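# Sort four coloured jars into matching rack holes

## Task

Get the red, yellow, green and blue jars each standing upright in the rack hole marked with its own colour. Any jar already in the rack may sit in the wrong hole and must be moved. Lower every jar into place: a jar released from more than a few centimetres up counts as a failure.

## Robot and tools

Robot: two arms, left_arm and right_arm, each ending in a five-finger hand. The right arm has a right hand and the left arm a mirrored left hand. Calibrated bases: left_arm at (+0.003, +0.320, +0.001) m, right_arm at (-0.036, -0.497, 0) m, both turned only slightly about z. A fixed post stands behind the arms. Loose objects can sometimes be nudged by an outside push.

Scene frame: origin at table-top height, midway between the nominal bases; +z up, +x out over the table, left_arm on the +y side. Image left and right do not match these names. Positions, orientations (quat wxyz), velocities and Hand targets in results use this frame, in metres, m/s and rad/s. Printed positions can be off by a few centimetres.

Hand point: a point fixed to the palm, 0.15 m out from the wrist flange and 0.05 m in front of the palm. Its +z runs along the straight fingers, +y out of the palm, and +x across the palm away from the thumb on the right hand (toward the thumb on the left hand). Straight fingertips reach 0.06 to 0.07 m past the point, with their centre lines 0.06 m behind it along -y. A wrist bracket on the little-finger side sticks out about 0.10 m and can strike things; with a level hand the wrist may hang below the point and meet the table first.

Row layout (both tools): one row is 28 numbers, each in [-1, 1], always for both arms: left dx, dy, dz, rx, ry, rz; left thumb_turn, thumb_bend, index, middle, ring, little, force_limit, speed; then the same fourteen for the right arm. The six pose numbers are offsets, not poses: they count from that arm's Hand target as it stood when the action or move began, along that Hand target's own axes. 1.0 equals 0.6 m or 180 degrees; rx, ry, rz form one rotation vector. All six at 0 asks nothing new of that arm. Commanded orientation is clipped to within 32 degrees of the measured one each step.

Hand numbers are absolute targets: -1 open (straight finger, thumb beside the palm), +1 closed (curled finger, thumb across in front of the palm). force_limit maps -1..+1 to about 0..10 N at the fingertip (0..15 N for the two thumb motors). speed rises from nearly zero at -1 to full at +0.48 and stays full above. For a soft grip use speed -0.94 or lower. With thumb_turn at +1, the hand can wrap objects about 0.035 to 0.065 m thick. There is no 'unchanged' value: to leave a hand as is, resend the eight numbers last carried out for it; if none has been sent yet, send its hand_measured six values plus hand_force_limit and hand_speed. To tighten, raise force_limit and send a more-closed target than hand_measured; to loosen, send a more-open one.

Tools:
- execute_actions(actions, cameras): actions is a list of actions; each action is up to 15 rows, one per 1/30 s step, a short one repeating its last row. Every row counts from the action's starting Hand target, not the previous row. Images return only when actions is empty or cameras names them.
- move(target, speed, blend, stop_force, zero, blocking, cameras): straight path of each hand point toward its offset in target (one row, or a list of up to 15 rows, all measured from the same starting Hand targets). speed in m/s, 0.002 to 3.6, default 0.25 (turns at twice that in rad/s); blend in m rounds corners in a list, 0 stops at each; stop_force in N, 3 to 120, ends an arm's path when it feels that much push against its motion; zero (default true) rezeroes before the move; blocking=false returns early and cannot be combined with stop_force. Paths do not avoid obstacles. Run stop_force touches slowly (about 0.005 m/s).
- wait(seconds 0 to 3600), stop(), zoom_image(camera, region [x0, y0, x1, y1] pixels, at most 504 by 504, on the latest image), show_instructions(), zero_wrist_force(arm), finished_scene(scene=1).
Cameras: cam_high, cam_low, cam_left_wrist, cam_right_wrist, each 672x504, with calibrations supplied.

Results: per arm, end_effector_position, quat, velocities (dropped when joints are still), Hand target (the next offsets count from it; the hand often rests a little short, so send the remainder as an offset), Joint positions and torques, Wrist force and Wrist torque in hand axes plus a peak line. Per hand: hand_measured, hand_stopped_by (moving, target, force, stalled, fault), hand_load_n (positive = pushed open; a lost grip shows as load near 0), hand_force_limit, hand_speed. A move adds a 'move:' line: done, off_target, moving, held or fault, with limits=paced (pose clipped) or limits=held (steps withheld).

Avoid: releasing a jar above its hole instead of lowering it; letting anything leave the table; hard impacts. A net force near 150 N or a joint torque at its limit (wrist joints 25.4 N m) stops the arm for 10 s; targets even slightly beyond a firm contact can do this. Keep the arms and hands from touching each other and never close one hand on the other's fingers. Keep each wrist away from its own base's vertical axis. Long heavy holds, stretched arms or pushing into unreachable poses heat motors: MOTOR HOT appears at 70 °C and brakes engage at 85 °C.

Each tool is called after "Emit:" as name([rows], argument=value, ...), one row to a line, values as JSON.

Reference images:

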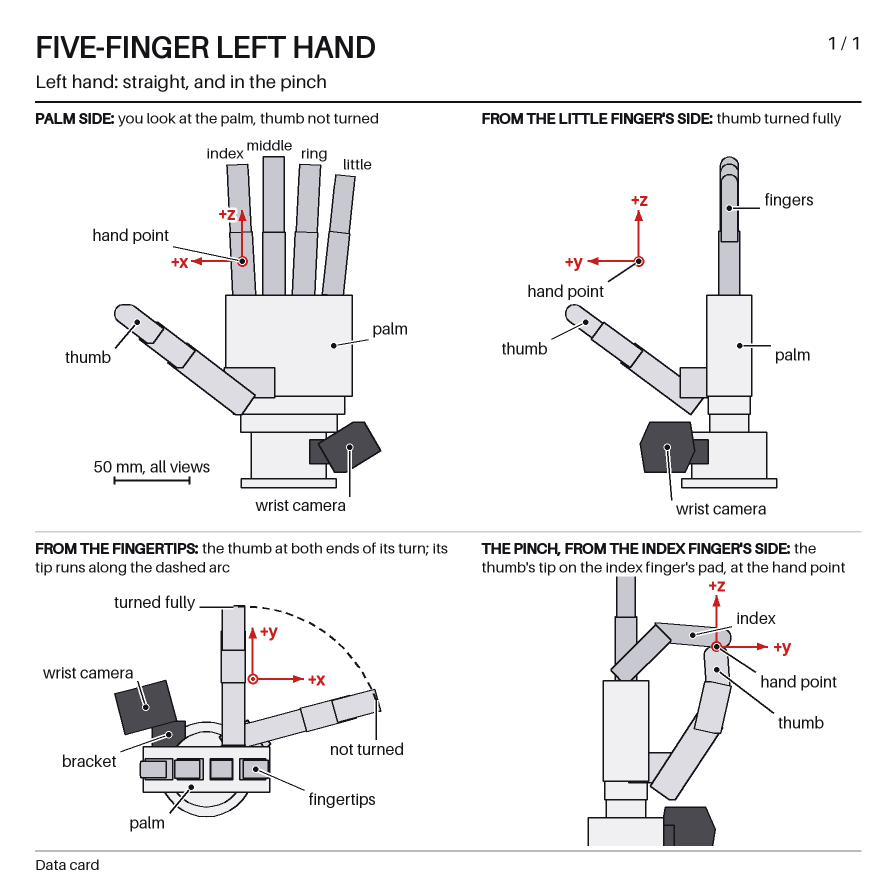

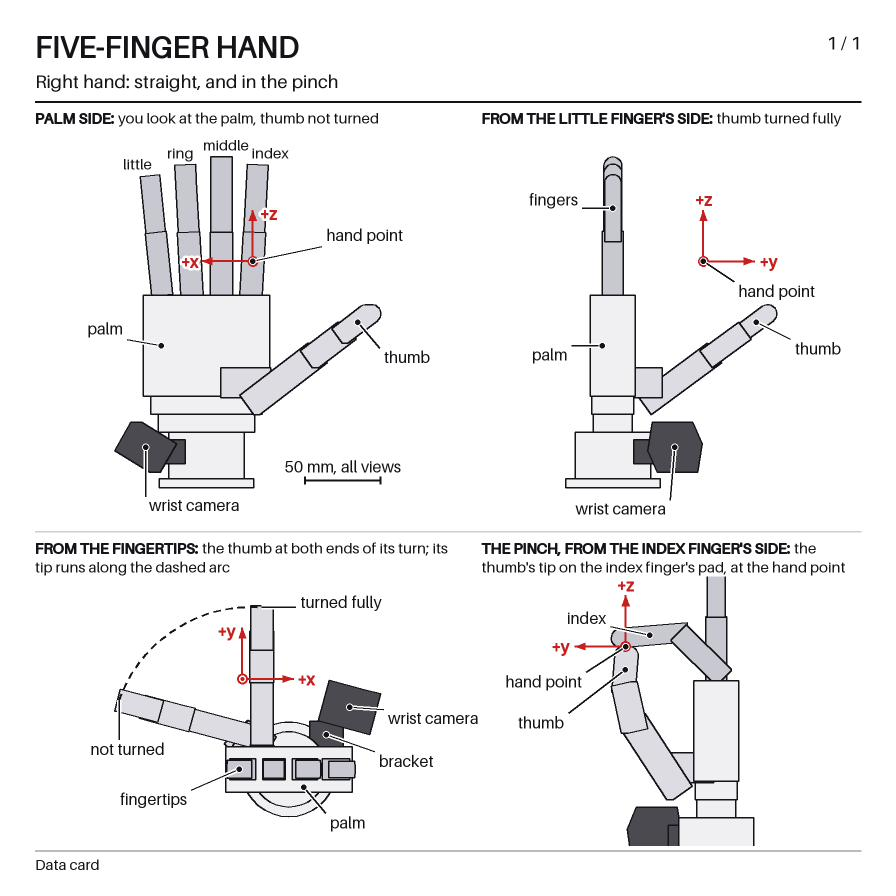

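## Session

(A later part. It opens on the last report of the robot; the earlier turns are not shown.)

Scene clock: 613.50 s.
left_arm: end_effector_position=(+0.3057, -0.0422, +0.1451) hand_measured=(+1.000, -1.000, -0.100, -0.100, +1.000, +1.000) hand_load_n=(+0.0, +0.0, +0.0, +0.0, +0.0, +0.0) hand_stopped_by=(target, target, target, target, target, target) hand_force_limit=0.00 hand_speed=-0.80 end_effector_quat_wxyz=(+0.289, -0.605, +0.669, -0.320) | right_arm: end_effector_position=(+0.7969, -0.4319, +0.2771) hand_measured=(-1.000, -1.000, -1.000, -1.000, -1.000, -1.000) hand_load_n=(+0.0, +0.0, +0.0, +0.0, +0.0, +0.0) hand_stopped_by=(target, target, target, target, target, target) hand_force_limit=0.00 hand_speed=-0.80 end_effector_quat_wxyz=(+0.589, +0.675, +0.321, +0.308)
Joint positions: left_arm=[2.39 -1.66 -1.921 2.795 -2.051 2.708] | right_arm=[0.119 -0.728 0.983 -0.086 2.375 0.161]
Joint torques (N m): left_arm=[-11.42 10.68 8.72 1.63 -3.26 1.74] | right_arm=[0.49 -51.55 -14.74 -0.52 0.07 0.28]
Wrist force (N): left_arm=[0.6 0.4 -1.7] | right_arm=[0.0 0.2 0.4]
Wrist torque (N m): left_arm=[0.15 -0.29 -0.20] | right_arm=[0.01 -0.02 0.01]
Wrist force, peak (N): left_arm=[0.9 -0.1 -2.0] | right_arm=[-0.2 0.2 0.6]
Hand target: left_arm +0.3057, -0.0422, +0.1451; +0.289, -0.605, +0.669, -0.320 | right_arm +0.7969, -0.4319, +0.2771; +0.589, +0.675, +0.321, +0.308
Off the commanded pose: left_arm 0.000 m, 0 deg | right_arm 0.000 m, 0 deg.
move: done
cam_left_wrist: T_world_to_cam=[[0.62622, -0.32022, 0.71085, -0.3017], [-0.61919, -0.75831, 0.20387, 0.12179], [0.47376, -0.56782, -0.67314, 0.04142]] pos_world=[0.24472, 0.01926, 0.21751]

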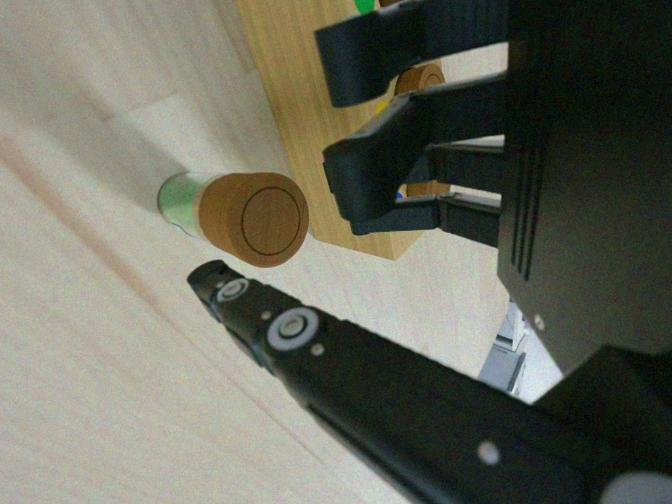

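Emit:
move([
  [-0.0053,0.035,0.0327,0,0,0, 1,-1,-0.1,-0.1,1,1,0.0,-0.8, 0,0,0,0,0,0,-1,-1,-1,-1,-1,-1,0,-0.8],
  [-0.0053,0.035,0.0327,0,0,0, 1,-0.74,-0.0,-0.01,1,1,0.0,-0.92, 0,0,0,0,0,0,-1,-1,-1,-1,-1,-1,0,-0.8],
], speed=0.06, cameras=["cam_left_wrist"])

Emit:
zoom_image(camera="cam_left_wrist", region=[120, 130, 420, 330])

Scene clock: 629.10 s.
left_arm: end_effector_position=(+0.3081, -0.0393, +0.1164) hand_measured=(+1.000, -0.740, +0.000, -0.010, +1.000, +1.000) hand_load_n=(+0.0, +0.5, +0.0, +0.0, +0.0, +0.0) hand_stopped_by=(target, target, target, target, target, target) hand_force_limit=0.00 hand_speed=-0.92 end_effector_quat_wxyz=(+0.289, -0.605, +0.669, -0.320) | right_arm: end_effector_position=(+0.7969, -0.4319, +0.2771) hand_measured=(-1.000, -1.000, -1.000, -1.000, -1.000, -1.000) hand_load_n=(+0.0, +0.0, +0.0, +0.0, +0.0, +0.0) hand_stopped_by=(target, target, target, target, target, target) hand_force_limit=0.00 hand_speed=-0.80 end_effector_quat_wxyz=(+0.589, +0.675, +0.321, +0.308)
Joint positions: left_arm=[2.402 -1.688 -1.971 2.877 -2.042 2.718] | right_arm=[0.119 -0.728 0.983 -0.086 2.375 0.161]
Joint torques (N m): left_arm=[11.69 11.75 8.28 1.56 1.6 1.76] | right_arm=[0.07 -50.5 -14.83 -0.64 0.14 0.49]
Wrist force (N): left_arm=[0.6 0.6 -1.8] | right_arm=[-0.1 0.2 0.4]
Wrist torque (N m): left_arm=[0.15 -0.30 -0.21] | right_arm=[0.01 -0.01 0.01]
Wrist force, peak (N): left_arm=[0.7 0.5 -1.9] | right_arm=[-0.4 0.0 0.5]
Hand target: left_arm +0.3081, -0.0393, +0.1164; +0.289, -0.605, +0.669, -0.320 | right_arm +0.7969, -0.4319, +0.2771; +0.589, +0.675, +0.321, +0.308
Off the commanded pose: left_arm 0.000 m, 0 deg | right_arm 0.000 m, 0 deg.
move: done
cam_left_wrist: T_world_to_cam=[[0.62622, -0.32022, 0.71085, -0.28184], [-0.61919, -0.75831, 0.20387, 0.1314], [0.47376, -0.56782, -0.67314, 0.02266]] pos_world=[0.24712, 0.02226, 0.18881]

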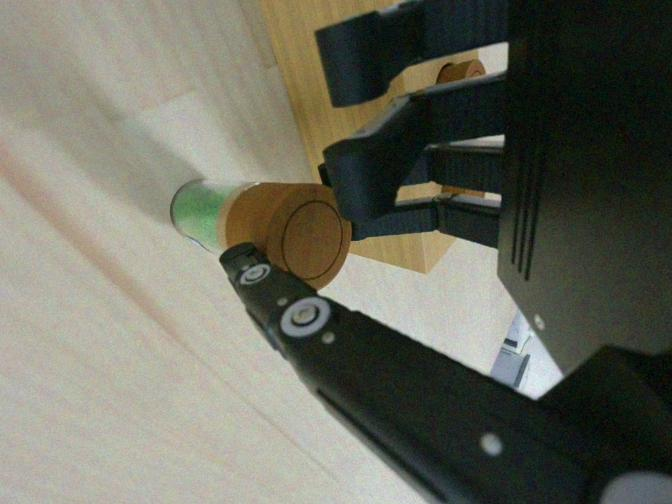

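Scaled by 1.680 from the camera's image (finer frame: 960x720).

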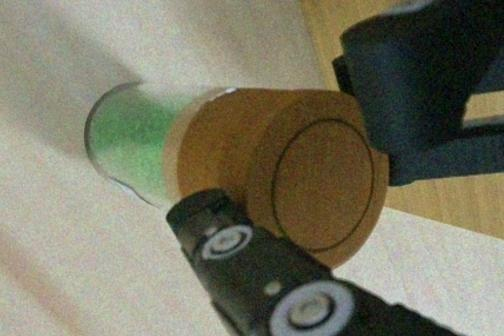

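Emit:
move([
  [0,0,0,0,0,0, 1,-0.725,0.03,0.02,1,1,-0.2,-0.93, 0,0,0,0,0,0,-1,-1,-1,-1,-1,-1,0,-0.8],
  [0,0,0,0,0,0, 1,-0.6,0.6,0.6,1,1,-0.4,-0.94, 0,0,0,0,0,0,-1,-1,-1,-1,-1,-1,0,-0.8],
], speed=0.03, cameras=["cam_left_wrist"])

Emit:
zoom_image(camera="cam_left_wrist", region=[120, 130, 420, 330])

Scene clock: 635.07 s.
left_arm: end_effector_position=(+0.3081, -0.0393, +0.1164) hand_measured=(+1.000, -0.724, +0.046, +0.024, +1.000, +1.000) hand_load_n=(+0.0, +5.5, +3.5, +2.5, +0.0, +0.0) hand_stopped_by=(target, force, force, force, target, target) hand_force_limit=-0.40 hand_speed=-0.94 end_effector_quat_wxyz=(+0.289, -0.605, +0.669, -0.320) | right_arm: end_effector_position=(+0.7969, -0.4319, +0.2771) hand_measured=(-1.000, -1.000, -1.000, -1.000, -1.000, -1.000) hand_load_n=(+0.0, +0.0, +0.0, +0.0, +0.0, +0.0) hand_stopped_by=(target, target, target, target, target, target) hand_force_limit=0.00 hand_speed=-0.80 end_effector_quat_wxyz=(+0.589, +0.675, +0.321, +0.308)
Joint positions: left_arm=[2.402 -1.688 -1.971 2.877 -2.042 2.718] | right_arm=[0.119 -0.728 0.983 -0.086 2.375 0.161]
Joint torques (N m): left_arm=[10.88 12.48 8.76 1.4 1.19 1.64] | right_arm=[0.66 -50.97 -15.01 -0.72 -0.01 0.52]
Wrist force (N): left_arm=[0.6 1.4 -0.7] | right_arm=[0.0 0.2 0.5]
Wrist torque (N m): left_arm=[0.16 -0.28 -0.21] | right_arm=[0.00 -0.02 0.00]
Wrist force, peak (N): left_arm=[0.8 0.4 -2.0] | right_arm=[-0.2 -0.1 0.6]
Hand target: left_arm +0.3081, -0.0393, +0.1164; +0.289, -0.605, +0.669, -0.320 | right_arm +0.7969, -0.4319, +0.2771; +0.589, +0.675, +0.321, +0.308
Off the commanded pose: left_arm 0.000 m, 0 deg | right_arm 0.000 m, 0 deg.
move: done
cam_left_wrist: T_world_to_cam=[[0.62622, -0.32022, 0.71085, -0.28184], [-0.61919, -0.75831, 0.20387, 0.1314], [0.47376, -0.56782, -0.67314, 0.02266]] pos_world=[0.24712, 0.02226, 0.18881]

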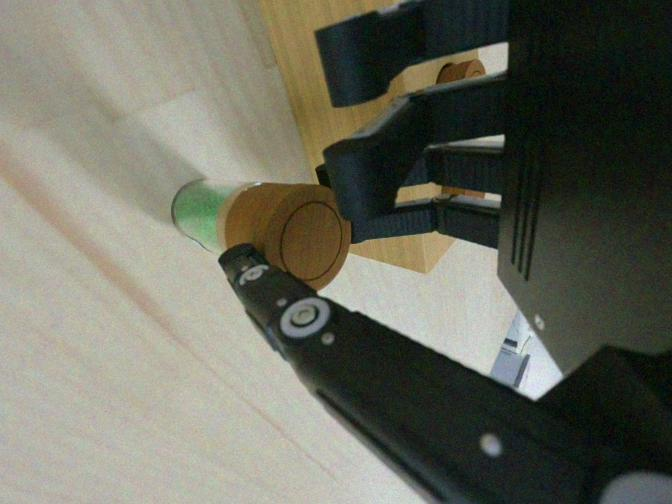

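Scaled by 1.680 from the camera's image (finer frame: 960x720).

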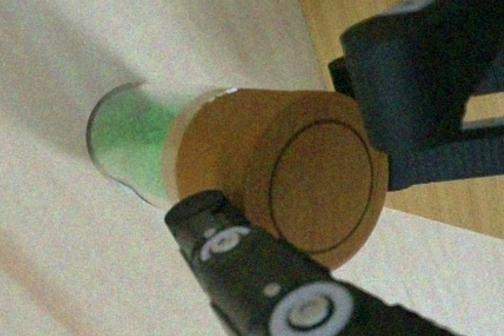

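Emit:
move([
  [0,0,0,0,0,0, 1,-0.5,0.65,0.65,1,1,0.0,-0.94, 0,0,0,0,0,0,-1,-1,-1,-1,-1,-1,0,-0.8],
  [0,-0.0065,-0.0052,0,0,0, 1,-0.5,0.65,0.65,1,1,0.0,-0.94, 0,0,0,0,0,0,-1,-1,-1,-1,-1,-1,0,-0.8],
], speed=0.03, cameras=["cam_left_wrist"])

Scene clock: 640.20 s.
left_arm: end_effector_position=(+0.3081, -0.0393, +0.1213) hand_measured=(+1.000, -0.724, +0.060, +0.044, +1.000, +1.000) hand_load_n=(+1.0, +9.0, +4.5, +5.5, +0.0, +0.0) hand_stopped_by=(target, force, force, force, target, target) hand_force_limit=0.00 hand_speed=-0.94 end_effector_quat_wxyz=(+0.289, -0.605, +0.669, -0.320) | right_arm: end_effector_position=(+0.7969, -0.4319, +0.2771) hand_measured=(-1.000, -1.000, -1.000, -1.000, -1.000, -1.000) hand_load_n=(+0.0, +0.0, +0.0, +0.0, +0.0, +0.0) hand_stopped_by=(target, target, target, target, target, target) hand_force_limit=0.00 hand_speed=-0.80 end_effector_quat_wxyz=(+0.589, +0.675, +0.321, +0.308)
Joint positions: left_arm=[2.402 -1.682 -1.963 2.864 -2.042 2.718] | right_arm=[0.119 -0.728 0.983 -0.086 2.375 0.161]
Joint torques (N m): left_arm=[11.16 31.85 31.29 -3 1.64 1.67] | right_arm=[0.49 -50.59 -15.75 -0.94 0.17 0.53]
Wrist force (N): left_arm=[0.7 1.5 -0.8] | right_arm=[-0.1 0.2 0.3]
Wrist torque (N m): left_arm=[0.18 -0.31 -0.20] | right_arm=[0.02 0.00 0.00]
Wrist force, peak (N): left_arm=[0.8 1.7 -1.0] | right_arm=[-0.1 0.1 0.6]
Hand target: left_arm +0.3081, -0.0393, +0.1214; +0.289, -0.605, +0.669, -0.320 | right_arm +0.7969, -0.4319, +0.2771; +0.589, +0.675, +0.321, +0.308
Off the commanded pose: left_arm 0.000 m, 0 deg | right_arm 0.000 m, 0 deg.
move: done
cam_left_wrist: T_world_to_cam=[[0.62622, -0.32022, 0.71085, -0.28532], [-0.61915, -0.75836, 0.20382, 0.13041], [0.47381, -0.56776, -0.67317, 0.02595]] pos_world=[0.24712, 0.02226, 0.19371]

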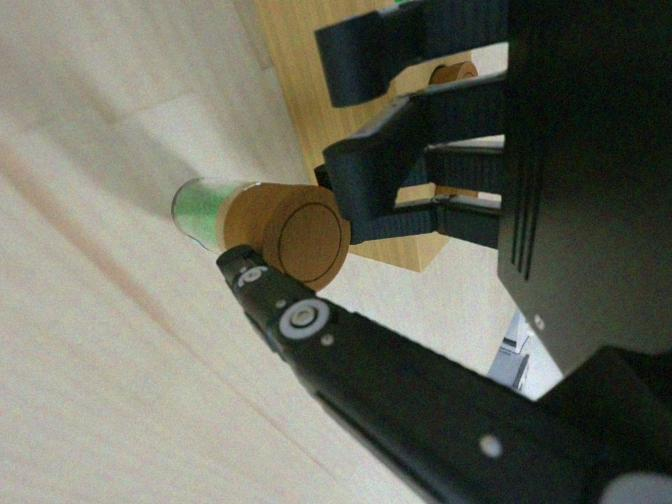

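Emit:
move([
  [0,-0.1989,-0.161,0,0,0, 1,-0.5,0.65,0.65,1,1,0.0,-0.94, 0,0,0,0,0,0,-1,-1,-1,-1,-1,-1,0,-0.8],
  [-0.1347,-0.3499,0.0255,0,0,0, 1,-0.5,0.65,0.65,1,1,0.0,-0.94, 0,0,0,0,0,0,-1,-1,-1,-1,-1,-1,0,-0.8],
], speed=[0.08,0.1], blend=[0.01,0], cameras=["cam_left_wrist","cam_low","cam_high"])

Emit:
zoom_image(camera="cam_low", region=[300, 170, 380, 270])

Emit:
zoom_image(camera="cam_left_wrist", region=[50, 80, 350, 330])

Scene clock: 653.63 s.
left_arm: end_effector_position=(+0.4592, +0.0265, +0.2752) hand_measured=(+1.000, -0.724, +0.060, +0.044, +1.000, +1.000) hand_load_n=(+1.0, +9.0, +4.5, +5.5, +0.0, +0.0) hand_stopped_by=(target, force, force, force, target, target) hand_force_limit=0.00 hand_speed=-0.94 end_effector_quat_wxyz=(+0.289, -0.605, +0.669, -0.320) | right_arm: end_effector_position=(+0.7969, -0.4319, +0.2771) hand_measured=(-1.000, -1.000, -1.000, -1.000, -1.000, -1.000) hand_load_n=(+0.0, +0.0, +0.5, +0.0, +0.0, +0.0) hand_stopped_by=(target, target, target, target, target, target) hand_force_limit=0.00 hand_speed=-0.80 end_effector_quat_wxyz=(+0.589, +0.675, +0.321, +0.308)
Joint positions: left_arm=[2.792 -1.663 -1.556 2.527 -1.752 2.993] | right_arm=[0.119 -0.728 0.983 -0.086 2.375 0.161]
Joint torques (N m): left_arm=[11.37 14.28 34.28 -0.65 2.3 1.77] | right_arm=[0.65 -51.71 -15.34 -0.78 0.29 0.49]
Wrist force (N): left_arm=[0.6 1.6 -0.6] | right_arm=[-0.3 0.1 0.3]
Wrist torque (N m): left_arm=[0.18 -0.27 -0.22] | right_arm=[0.01 0.03 -0.01]
Wrist force, peak (N): left_arm=[0.6 2.1 -0.5] | right_arm=[0.0 0.3 0.7]
Hand target: left_arm +0.4592, +0.0266, +0.2752; +0.289, -0.605, +0.669, -0.320 | right_arm +0.7969, -0.4319, +0.2771; +0.589, +0.675, +0.321, +0.308
Off the commanded pose: left_arm 0.000 m, 0 deg | right_arm 0.000 m, 0 deg.
move: done
cam_left_wrist: T_world_to_cam=[[0.62613, -0.32022, 0.71093, -0.46821], [-0.61924, -0.75828, 0.20383, 0.24246], [0.47381, -0.56786, -0.67307, 0.09534]] pos_world=[0.39812, 0.08806, 0.34761]
Images, in order (width x height): cam_high 672x504, cam_low 672x504, cam_left_wrist 672x504.

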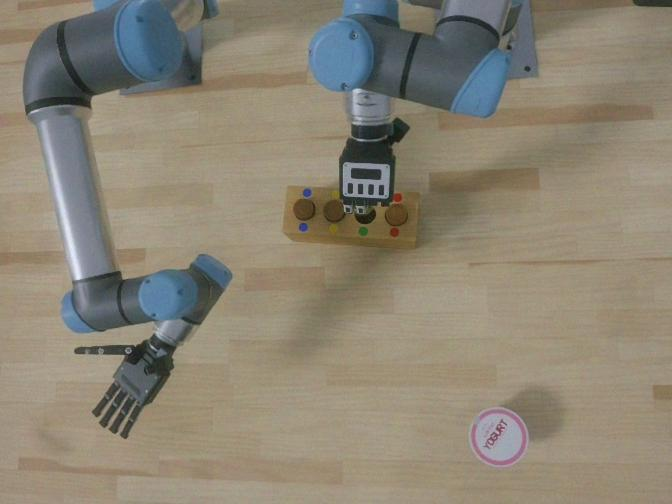

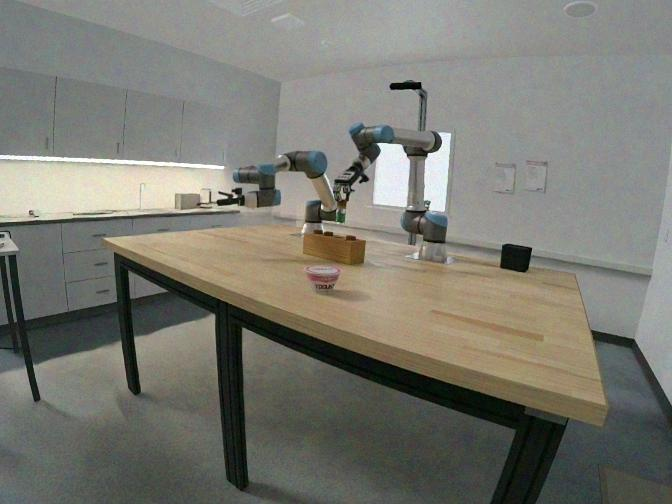

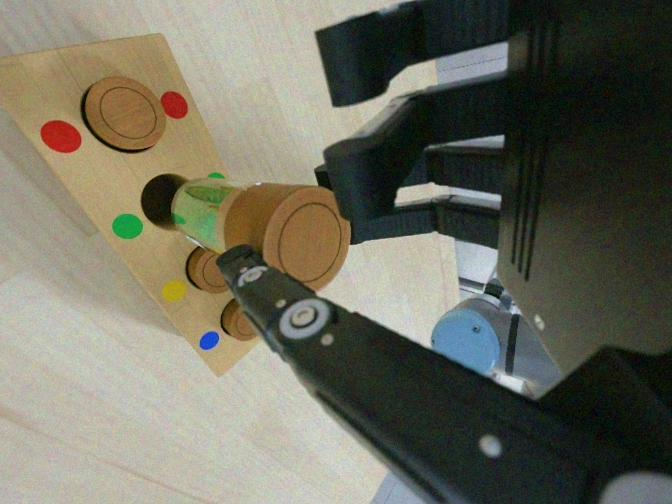

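Scaled by 5.040 from the camera's image (finer frame: 960x720).

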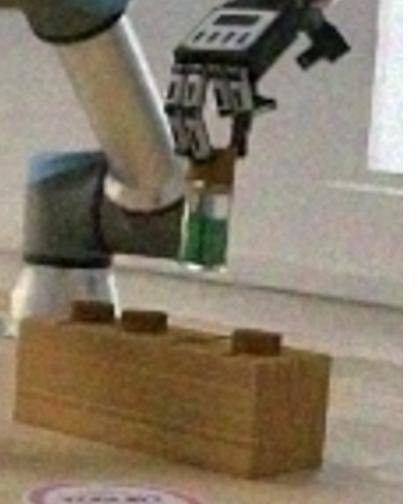

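Scaled by 1.680 from the camera's image (finer frame: 960x720).

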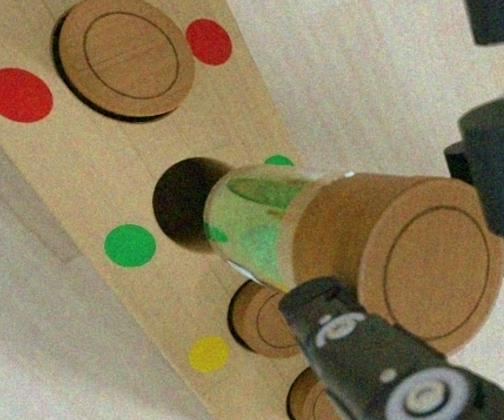

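Emit:
move(target=[-0.0005,0.1932,0.1564,0,0,0, 1,-0.5,0.65,0.65,1,1,0.0,-0.94, 0,0,0,0,0,0,-1,-1,-1,-1,-1,-1,0,-0.8], speed=0.06, stop_force=5, cameras=["cam_left_wrist"])

Scene clock: 660.67 s.
left_arm: end_effector_position=(+0.4595, +0.0268, +0.1261) hand_measured=(+1.000, -0.724, +0.060, +0.044, +1.000, +1.000) hand_load_n=(+1.0, +9.0, +4.5, +5.5, +0.0, +0.0) hand_stopped_by=(target, force, force, force, target, target) hand_force_limit=0.00 hand_speed=-0.94 end_effector_quat_wxyz=(+0.289, -0.605, +0.669, -0.320) | right_arm: end_effector_position=(+0.7969, -0.4319, +0.2771) hand_measured=(-1.000, -1.000, -1.000, -1.000, -1.000, -1.000) hand_load_n=(+0.0, +0.0, +0.0, +0.0, +0.0, +0.0) hand_stopped_by=(target, target, target, target, target, target) hand_force_limit=0.00 hand_speed=-0.80 end_effector_quat_wxyz=(+0.589, +0.675, +0.321, +0.308)
Joint positions: left_arm=[2.793 -1.758 -1.843 2.909 -1.751 2.994] | right_arm=[0.119 -0.728 0.983 -0.086 2.375 0.161]
Joint torques (N m): left_arm=[11.81 15.65 9.9 2.19 2.25 1.76] | right_arm=[0.75 -50.59 -15.59 -0.71 0.49 0.65]
Wrist force (N): left_arm=[0.7 1.4 -0.5] | right_arm=[0.1 -0.1 0.5]
Wrist torque (N m): left_arm=[0.16 -0.27 -0.21] | right_arm=[-0.03 -0.04 0.01]
Wrist force, peak (N): left_arm=[1.0 1.6 -0.6] | right_arm=[-0.1 0.3 0.7]
Hand target: left_arm +0.4595, +0.0268, +0.1261; +0.289, -0.605, +0.669, -0.320 | right_arm +0.7969, -0.4319, +0.2771; +0.589, +0.675, +0.321, +0.308
Off the commanded pose: left_arm 0.000 m, 0 deg | right_arm 0.000 m, 0 deg.
move: done
cam_left_wrist: T_world_to_cam=[[0.62622, -0.32022, 0.71085, -0.36238], [-0.61919, -0.75831, 0.20387, 0.2733], [0.47376, -0.56782, -0.67314, -0.005]] pos_world=[0.39852, 0.08836, 0.19851]

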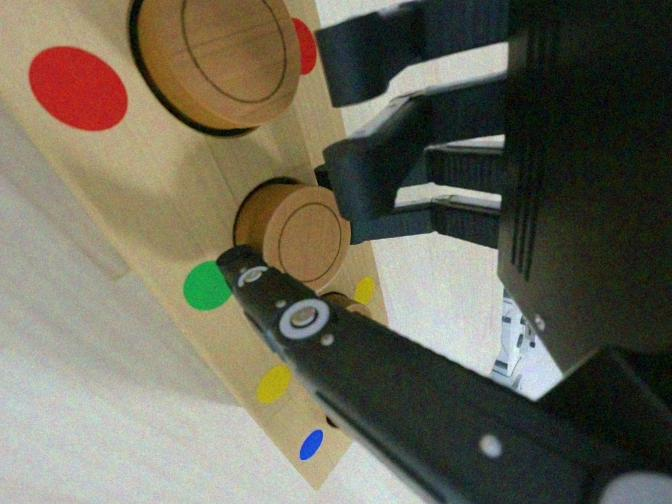

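Perfectly free. Now seat slowly.

Emit:
move(target=[0,0.0110,0.0089,0,0,0, 1,-0.5,0.65,0.65,1,1,0.0,-0.94, 0,0,0,0,0,0,-1,-1,-1,-1,-1,-1,0,-0.8], speed=0.01, stop_force=3)

Scene clock: 664.80 s.
left_arm: end_effector_position=(+0.4595, +0.0268, +0.1225) hand_measured=(+1.000, -0.724, +0.060, +0.044, +1.000, +1.000) hand_load_n=(+1.0, +9.0, +4.5, +5.5, +0.0, +0.5) hand_stopped_by=(target, force, force, force, target, target) hand_force_limit=0.00 hand_speed=-0.94 end_effector_quat_wxyz=(+0.289, -0.605, +0.669, -0.320) | right_arm: end_effector_position=(+0.7969, -0.4319, +0.2771) hand_measured=(-1.000, -1.000, -1.000, -1.000, -1.000, -1.000) hand_load_n=(+0.0, +0.0, +0.0, +0.0, +0.0, +0.0) hand_stopped_by=(target, target, target, target, target, target) hand_force_limit=0.00 hand_speed=-0.80 end_effector_quat_wxyz=(+0.589, +0.675, +0.321, +0.308)
Joint positions: left_arm=[2.793 -1.762 -1.849 2.918 -1.751 2.994] | right_arm=[0.119 -0.728 0.983 -0.086 2.375 0.161]
Joint torques (N m): left_arm=[7.38 34.54 30.59 -2.72 2.24 1.69] | right_arm=[-0.37 -51.06 -15.23 -0.57 0.26 0.8]
Wrist force (N): left_arm=[0.7 -0.8 -1.8] | right_arm=[-0.1 0.0 0.3]
Wrist torque (N m): left_arm=[0.12 -0.31 -0.17] | right_arm=[-0.01 0.00 0.00]
Wrist force, peak (N): left_arm=[0.4 -7.5 -5.4] | right_arm=[-0.1 0.1 0.7]
Hand target: left_arm +0.4595, +0.0268, +0.1225; +0.289, -0.605, +0.669, -0.320 (not the last commanded pose) | right_arm +0.7969, -0.4319, +0.2771; +0.589, +0.675, +0.321, +0.308
Off the commanded pose: left_arm 0.005 m, 0 deg | right_arm 0.000 m, 0 deg.
move: contact (left_arm)

Emit:
move([
  [0,0,0,0,0,0, 1,-0.78,0.0,-0.01,1,1,0.0,-0.88, 0,0,0,0,0,0,-1,-1,-1,-1,-1,-1,0,-0.8],
  [0,-0.0104,-0.0084,0,0,0, 1,-0.78,0.0,-0.01,1,1,0.0,-0.88, 0,0,0,0,0,0,-1,-1,-1,-1,-1,-1,0,-0.8],
  [0,-0.0105,-0.0085,0,0,0, 1,-1,-0.1,-0.1,1,1,0.0,-0.8, 0,0,0,0,0,0,-1,-1,-1,-1,-1,-1,0,-0.8],
  [0,-0.1166,-0.0944,0,0,0, 1,-1,-0.1,-0.1,1,1,0.0,-0.8, 0,0,0,0,0,0,-1,-1,-1,-1,-1,-1,0,-0.8],
], speed=[0.05,0.03,0.03,0.12], cameras=["all"])

Emit:
zoom_image(camera="cam_low", region=[290, 200, 390, 280])

Scene clock: 676.70 s.
left_arm: end_effector_position=(+0.4593, +0.0268, +0.2124) hand_measured=(+1.000, -1.000, -0.100, -0.100, +1.000, +1.000) hand_load_n=(+0.0, +0.0, +0.0, +0.0, +0.5, +0.0) hand_stopped_by=(target, target, target, target, target, target) hand_force_limit=0.00 hand_speed=-0.80 end_effector_quat_wxyz=(+0.289, -0.605, +0.669, -0.320) | right_arm: end_effector_position=(+0.7969, -0.4319, +0.2771) hand_measured=(-1.000, -1.000, -1.000, -1.000, -1.000, -1.000) hand_load_n=(+0.0, +0.0, +0.0, +0.0, +0.0, +0.0) hand_stopped_by=(target, target, target, target, target, target) hand_force_limit=0.00 hand_speed=-0.80 end_effector_quat_wxyz=(+0.589, +0.675, +0.321, +0.308)
Joint positions: left_arm=[2.793 -1.687 -1.692 2.687 -1.751 2.994] | right_arm=[0.119 -0.728 0.983 -0.086 2.375 0.161]
Joint torques (N m): left_arm=[-10.18 33.54 32.63 -2.62 -1.41 -0.55] | right_arm=[0.68 -52.29 -15.86 -0.68 0.32 0.69]
Wrist force (N): left_arm=[0.9 0.4 -1.5] | right_arm=[-0.1 -0.1 0.2]
Wrist torque (N m): left_arm=[0.15 -0.32 -0.19] | right_arm=[-0.02 0.00 -0.01]
Wrist force, peak (N): left_arm=[0.7 -1.8 -1.6] | right_arm=[-0.2 0.1 0.6]
Hand target: left_arm +0.4594, +0.0269, +0.2125; +0.289, -0.605, +0.669, -0.320 | right_arm +0.7969, -0.4319, +0.2771; +0.589, +0.675, +0.321, +0.308
Off the commanded pose: left_arm 0.000 m, 0 deg | right_arm 0.000 m, 0 deg.
move: done
cam_left_wrist: T_world_to_cam=[[0.62617, -0.32031, 0.71085, -0.42371], [-0.61931, -0.7582, 0.2039, 0.25565], [0.47366, -0.56792, -0.67314, 0.05325]] pos_world=[0.39842, 0.08836, 0.28491]

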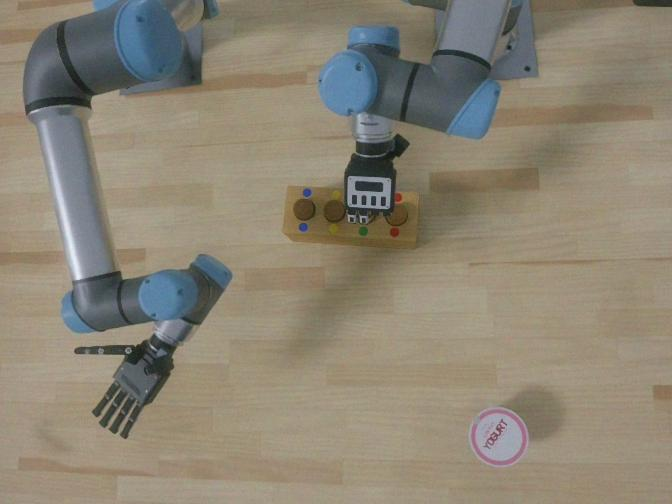

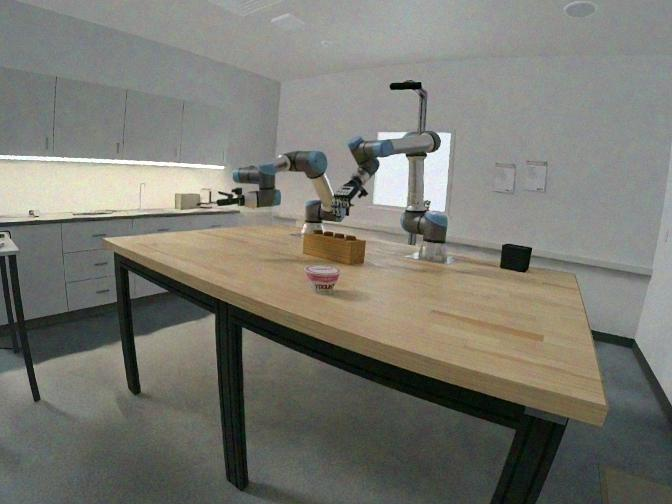

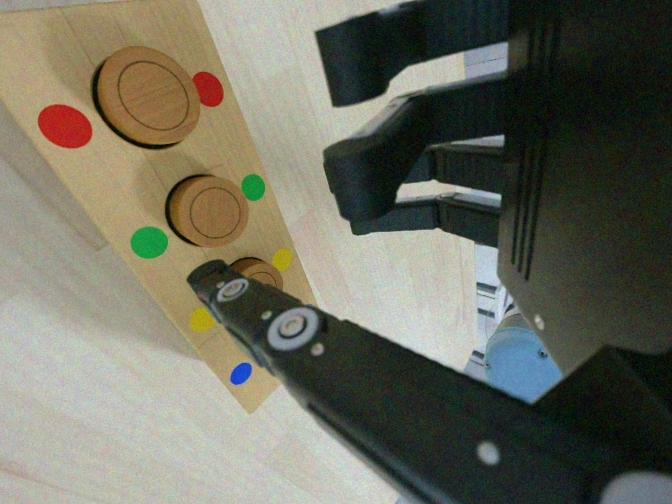

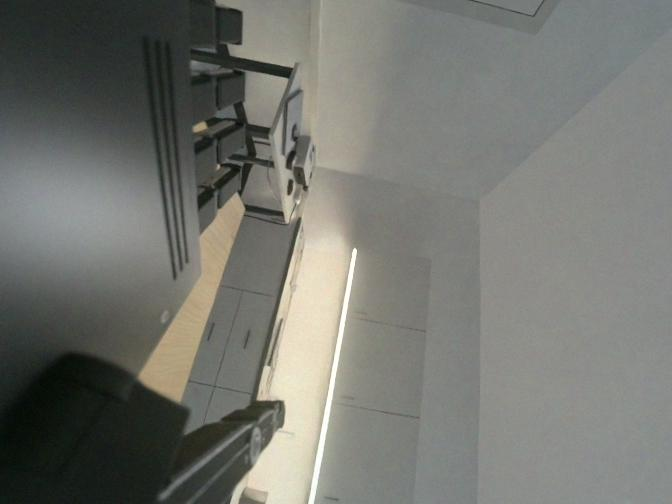

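Scaled by 5.040 from the camera's image (finer frame: 960x720).

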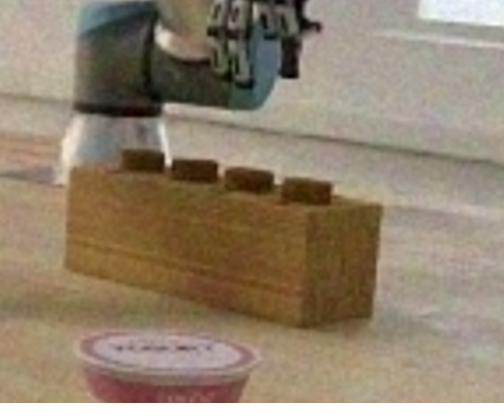

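Emit:
finished_scene()

The scene is finished: the task was done.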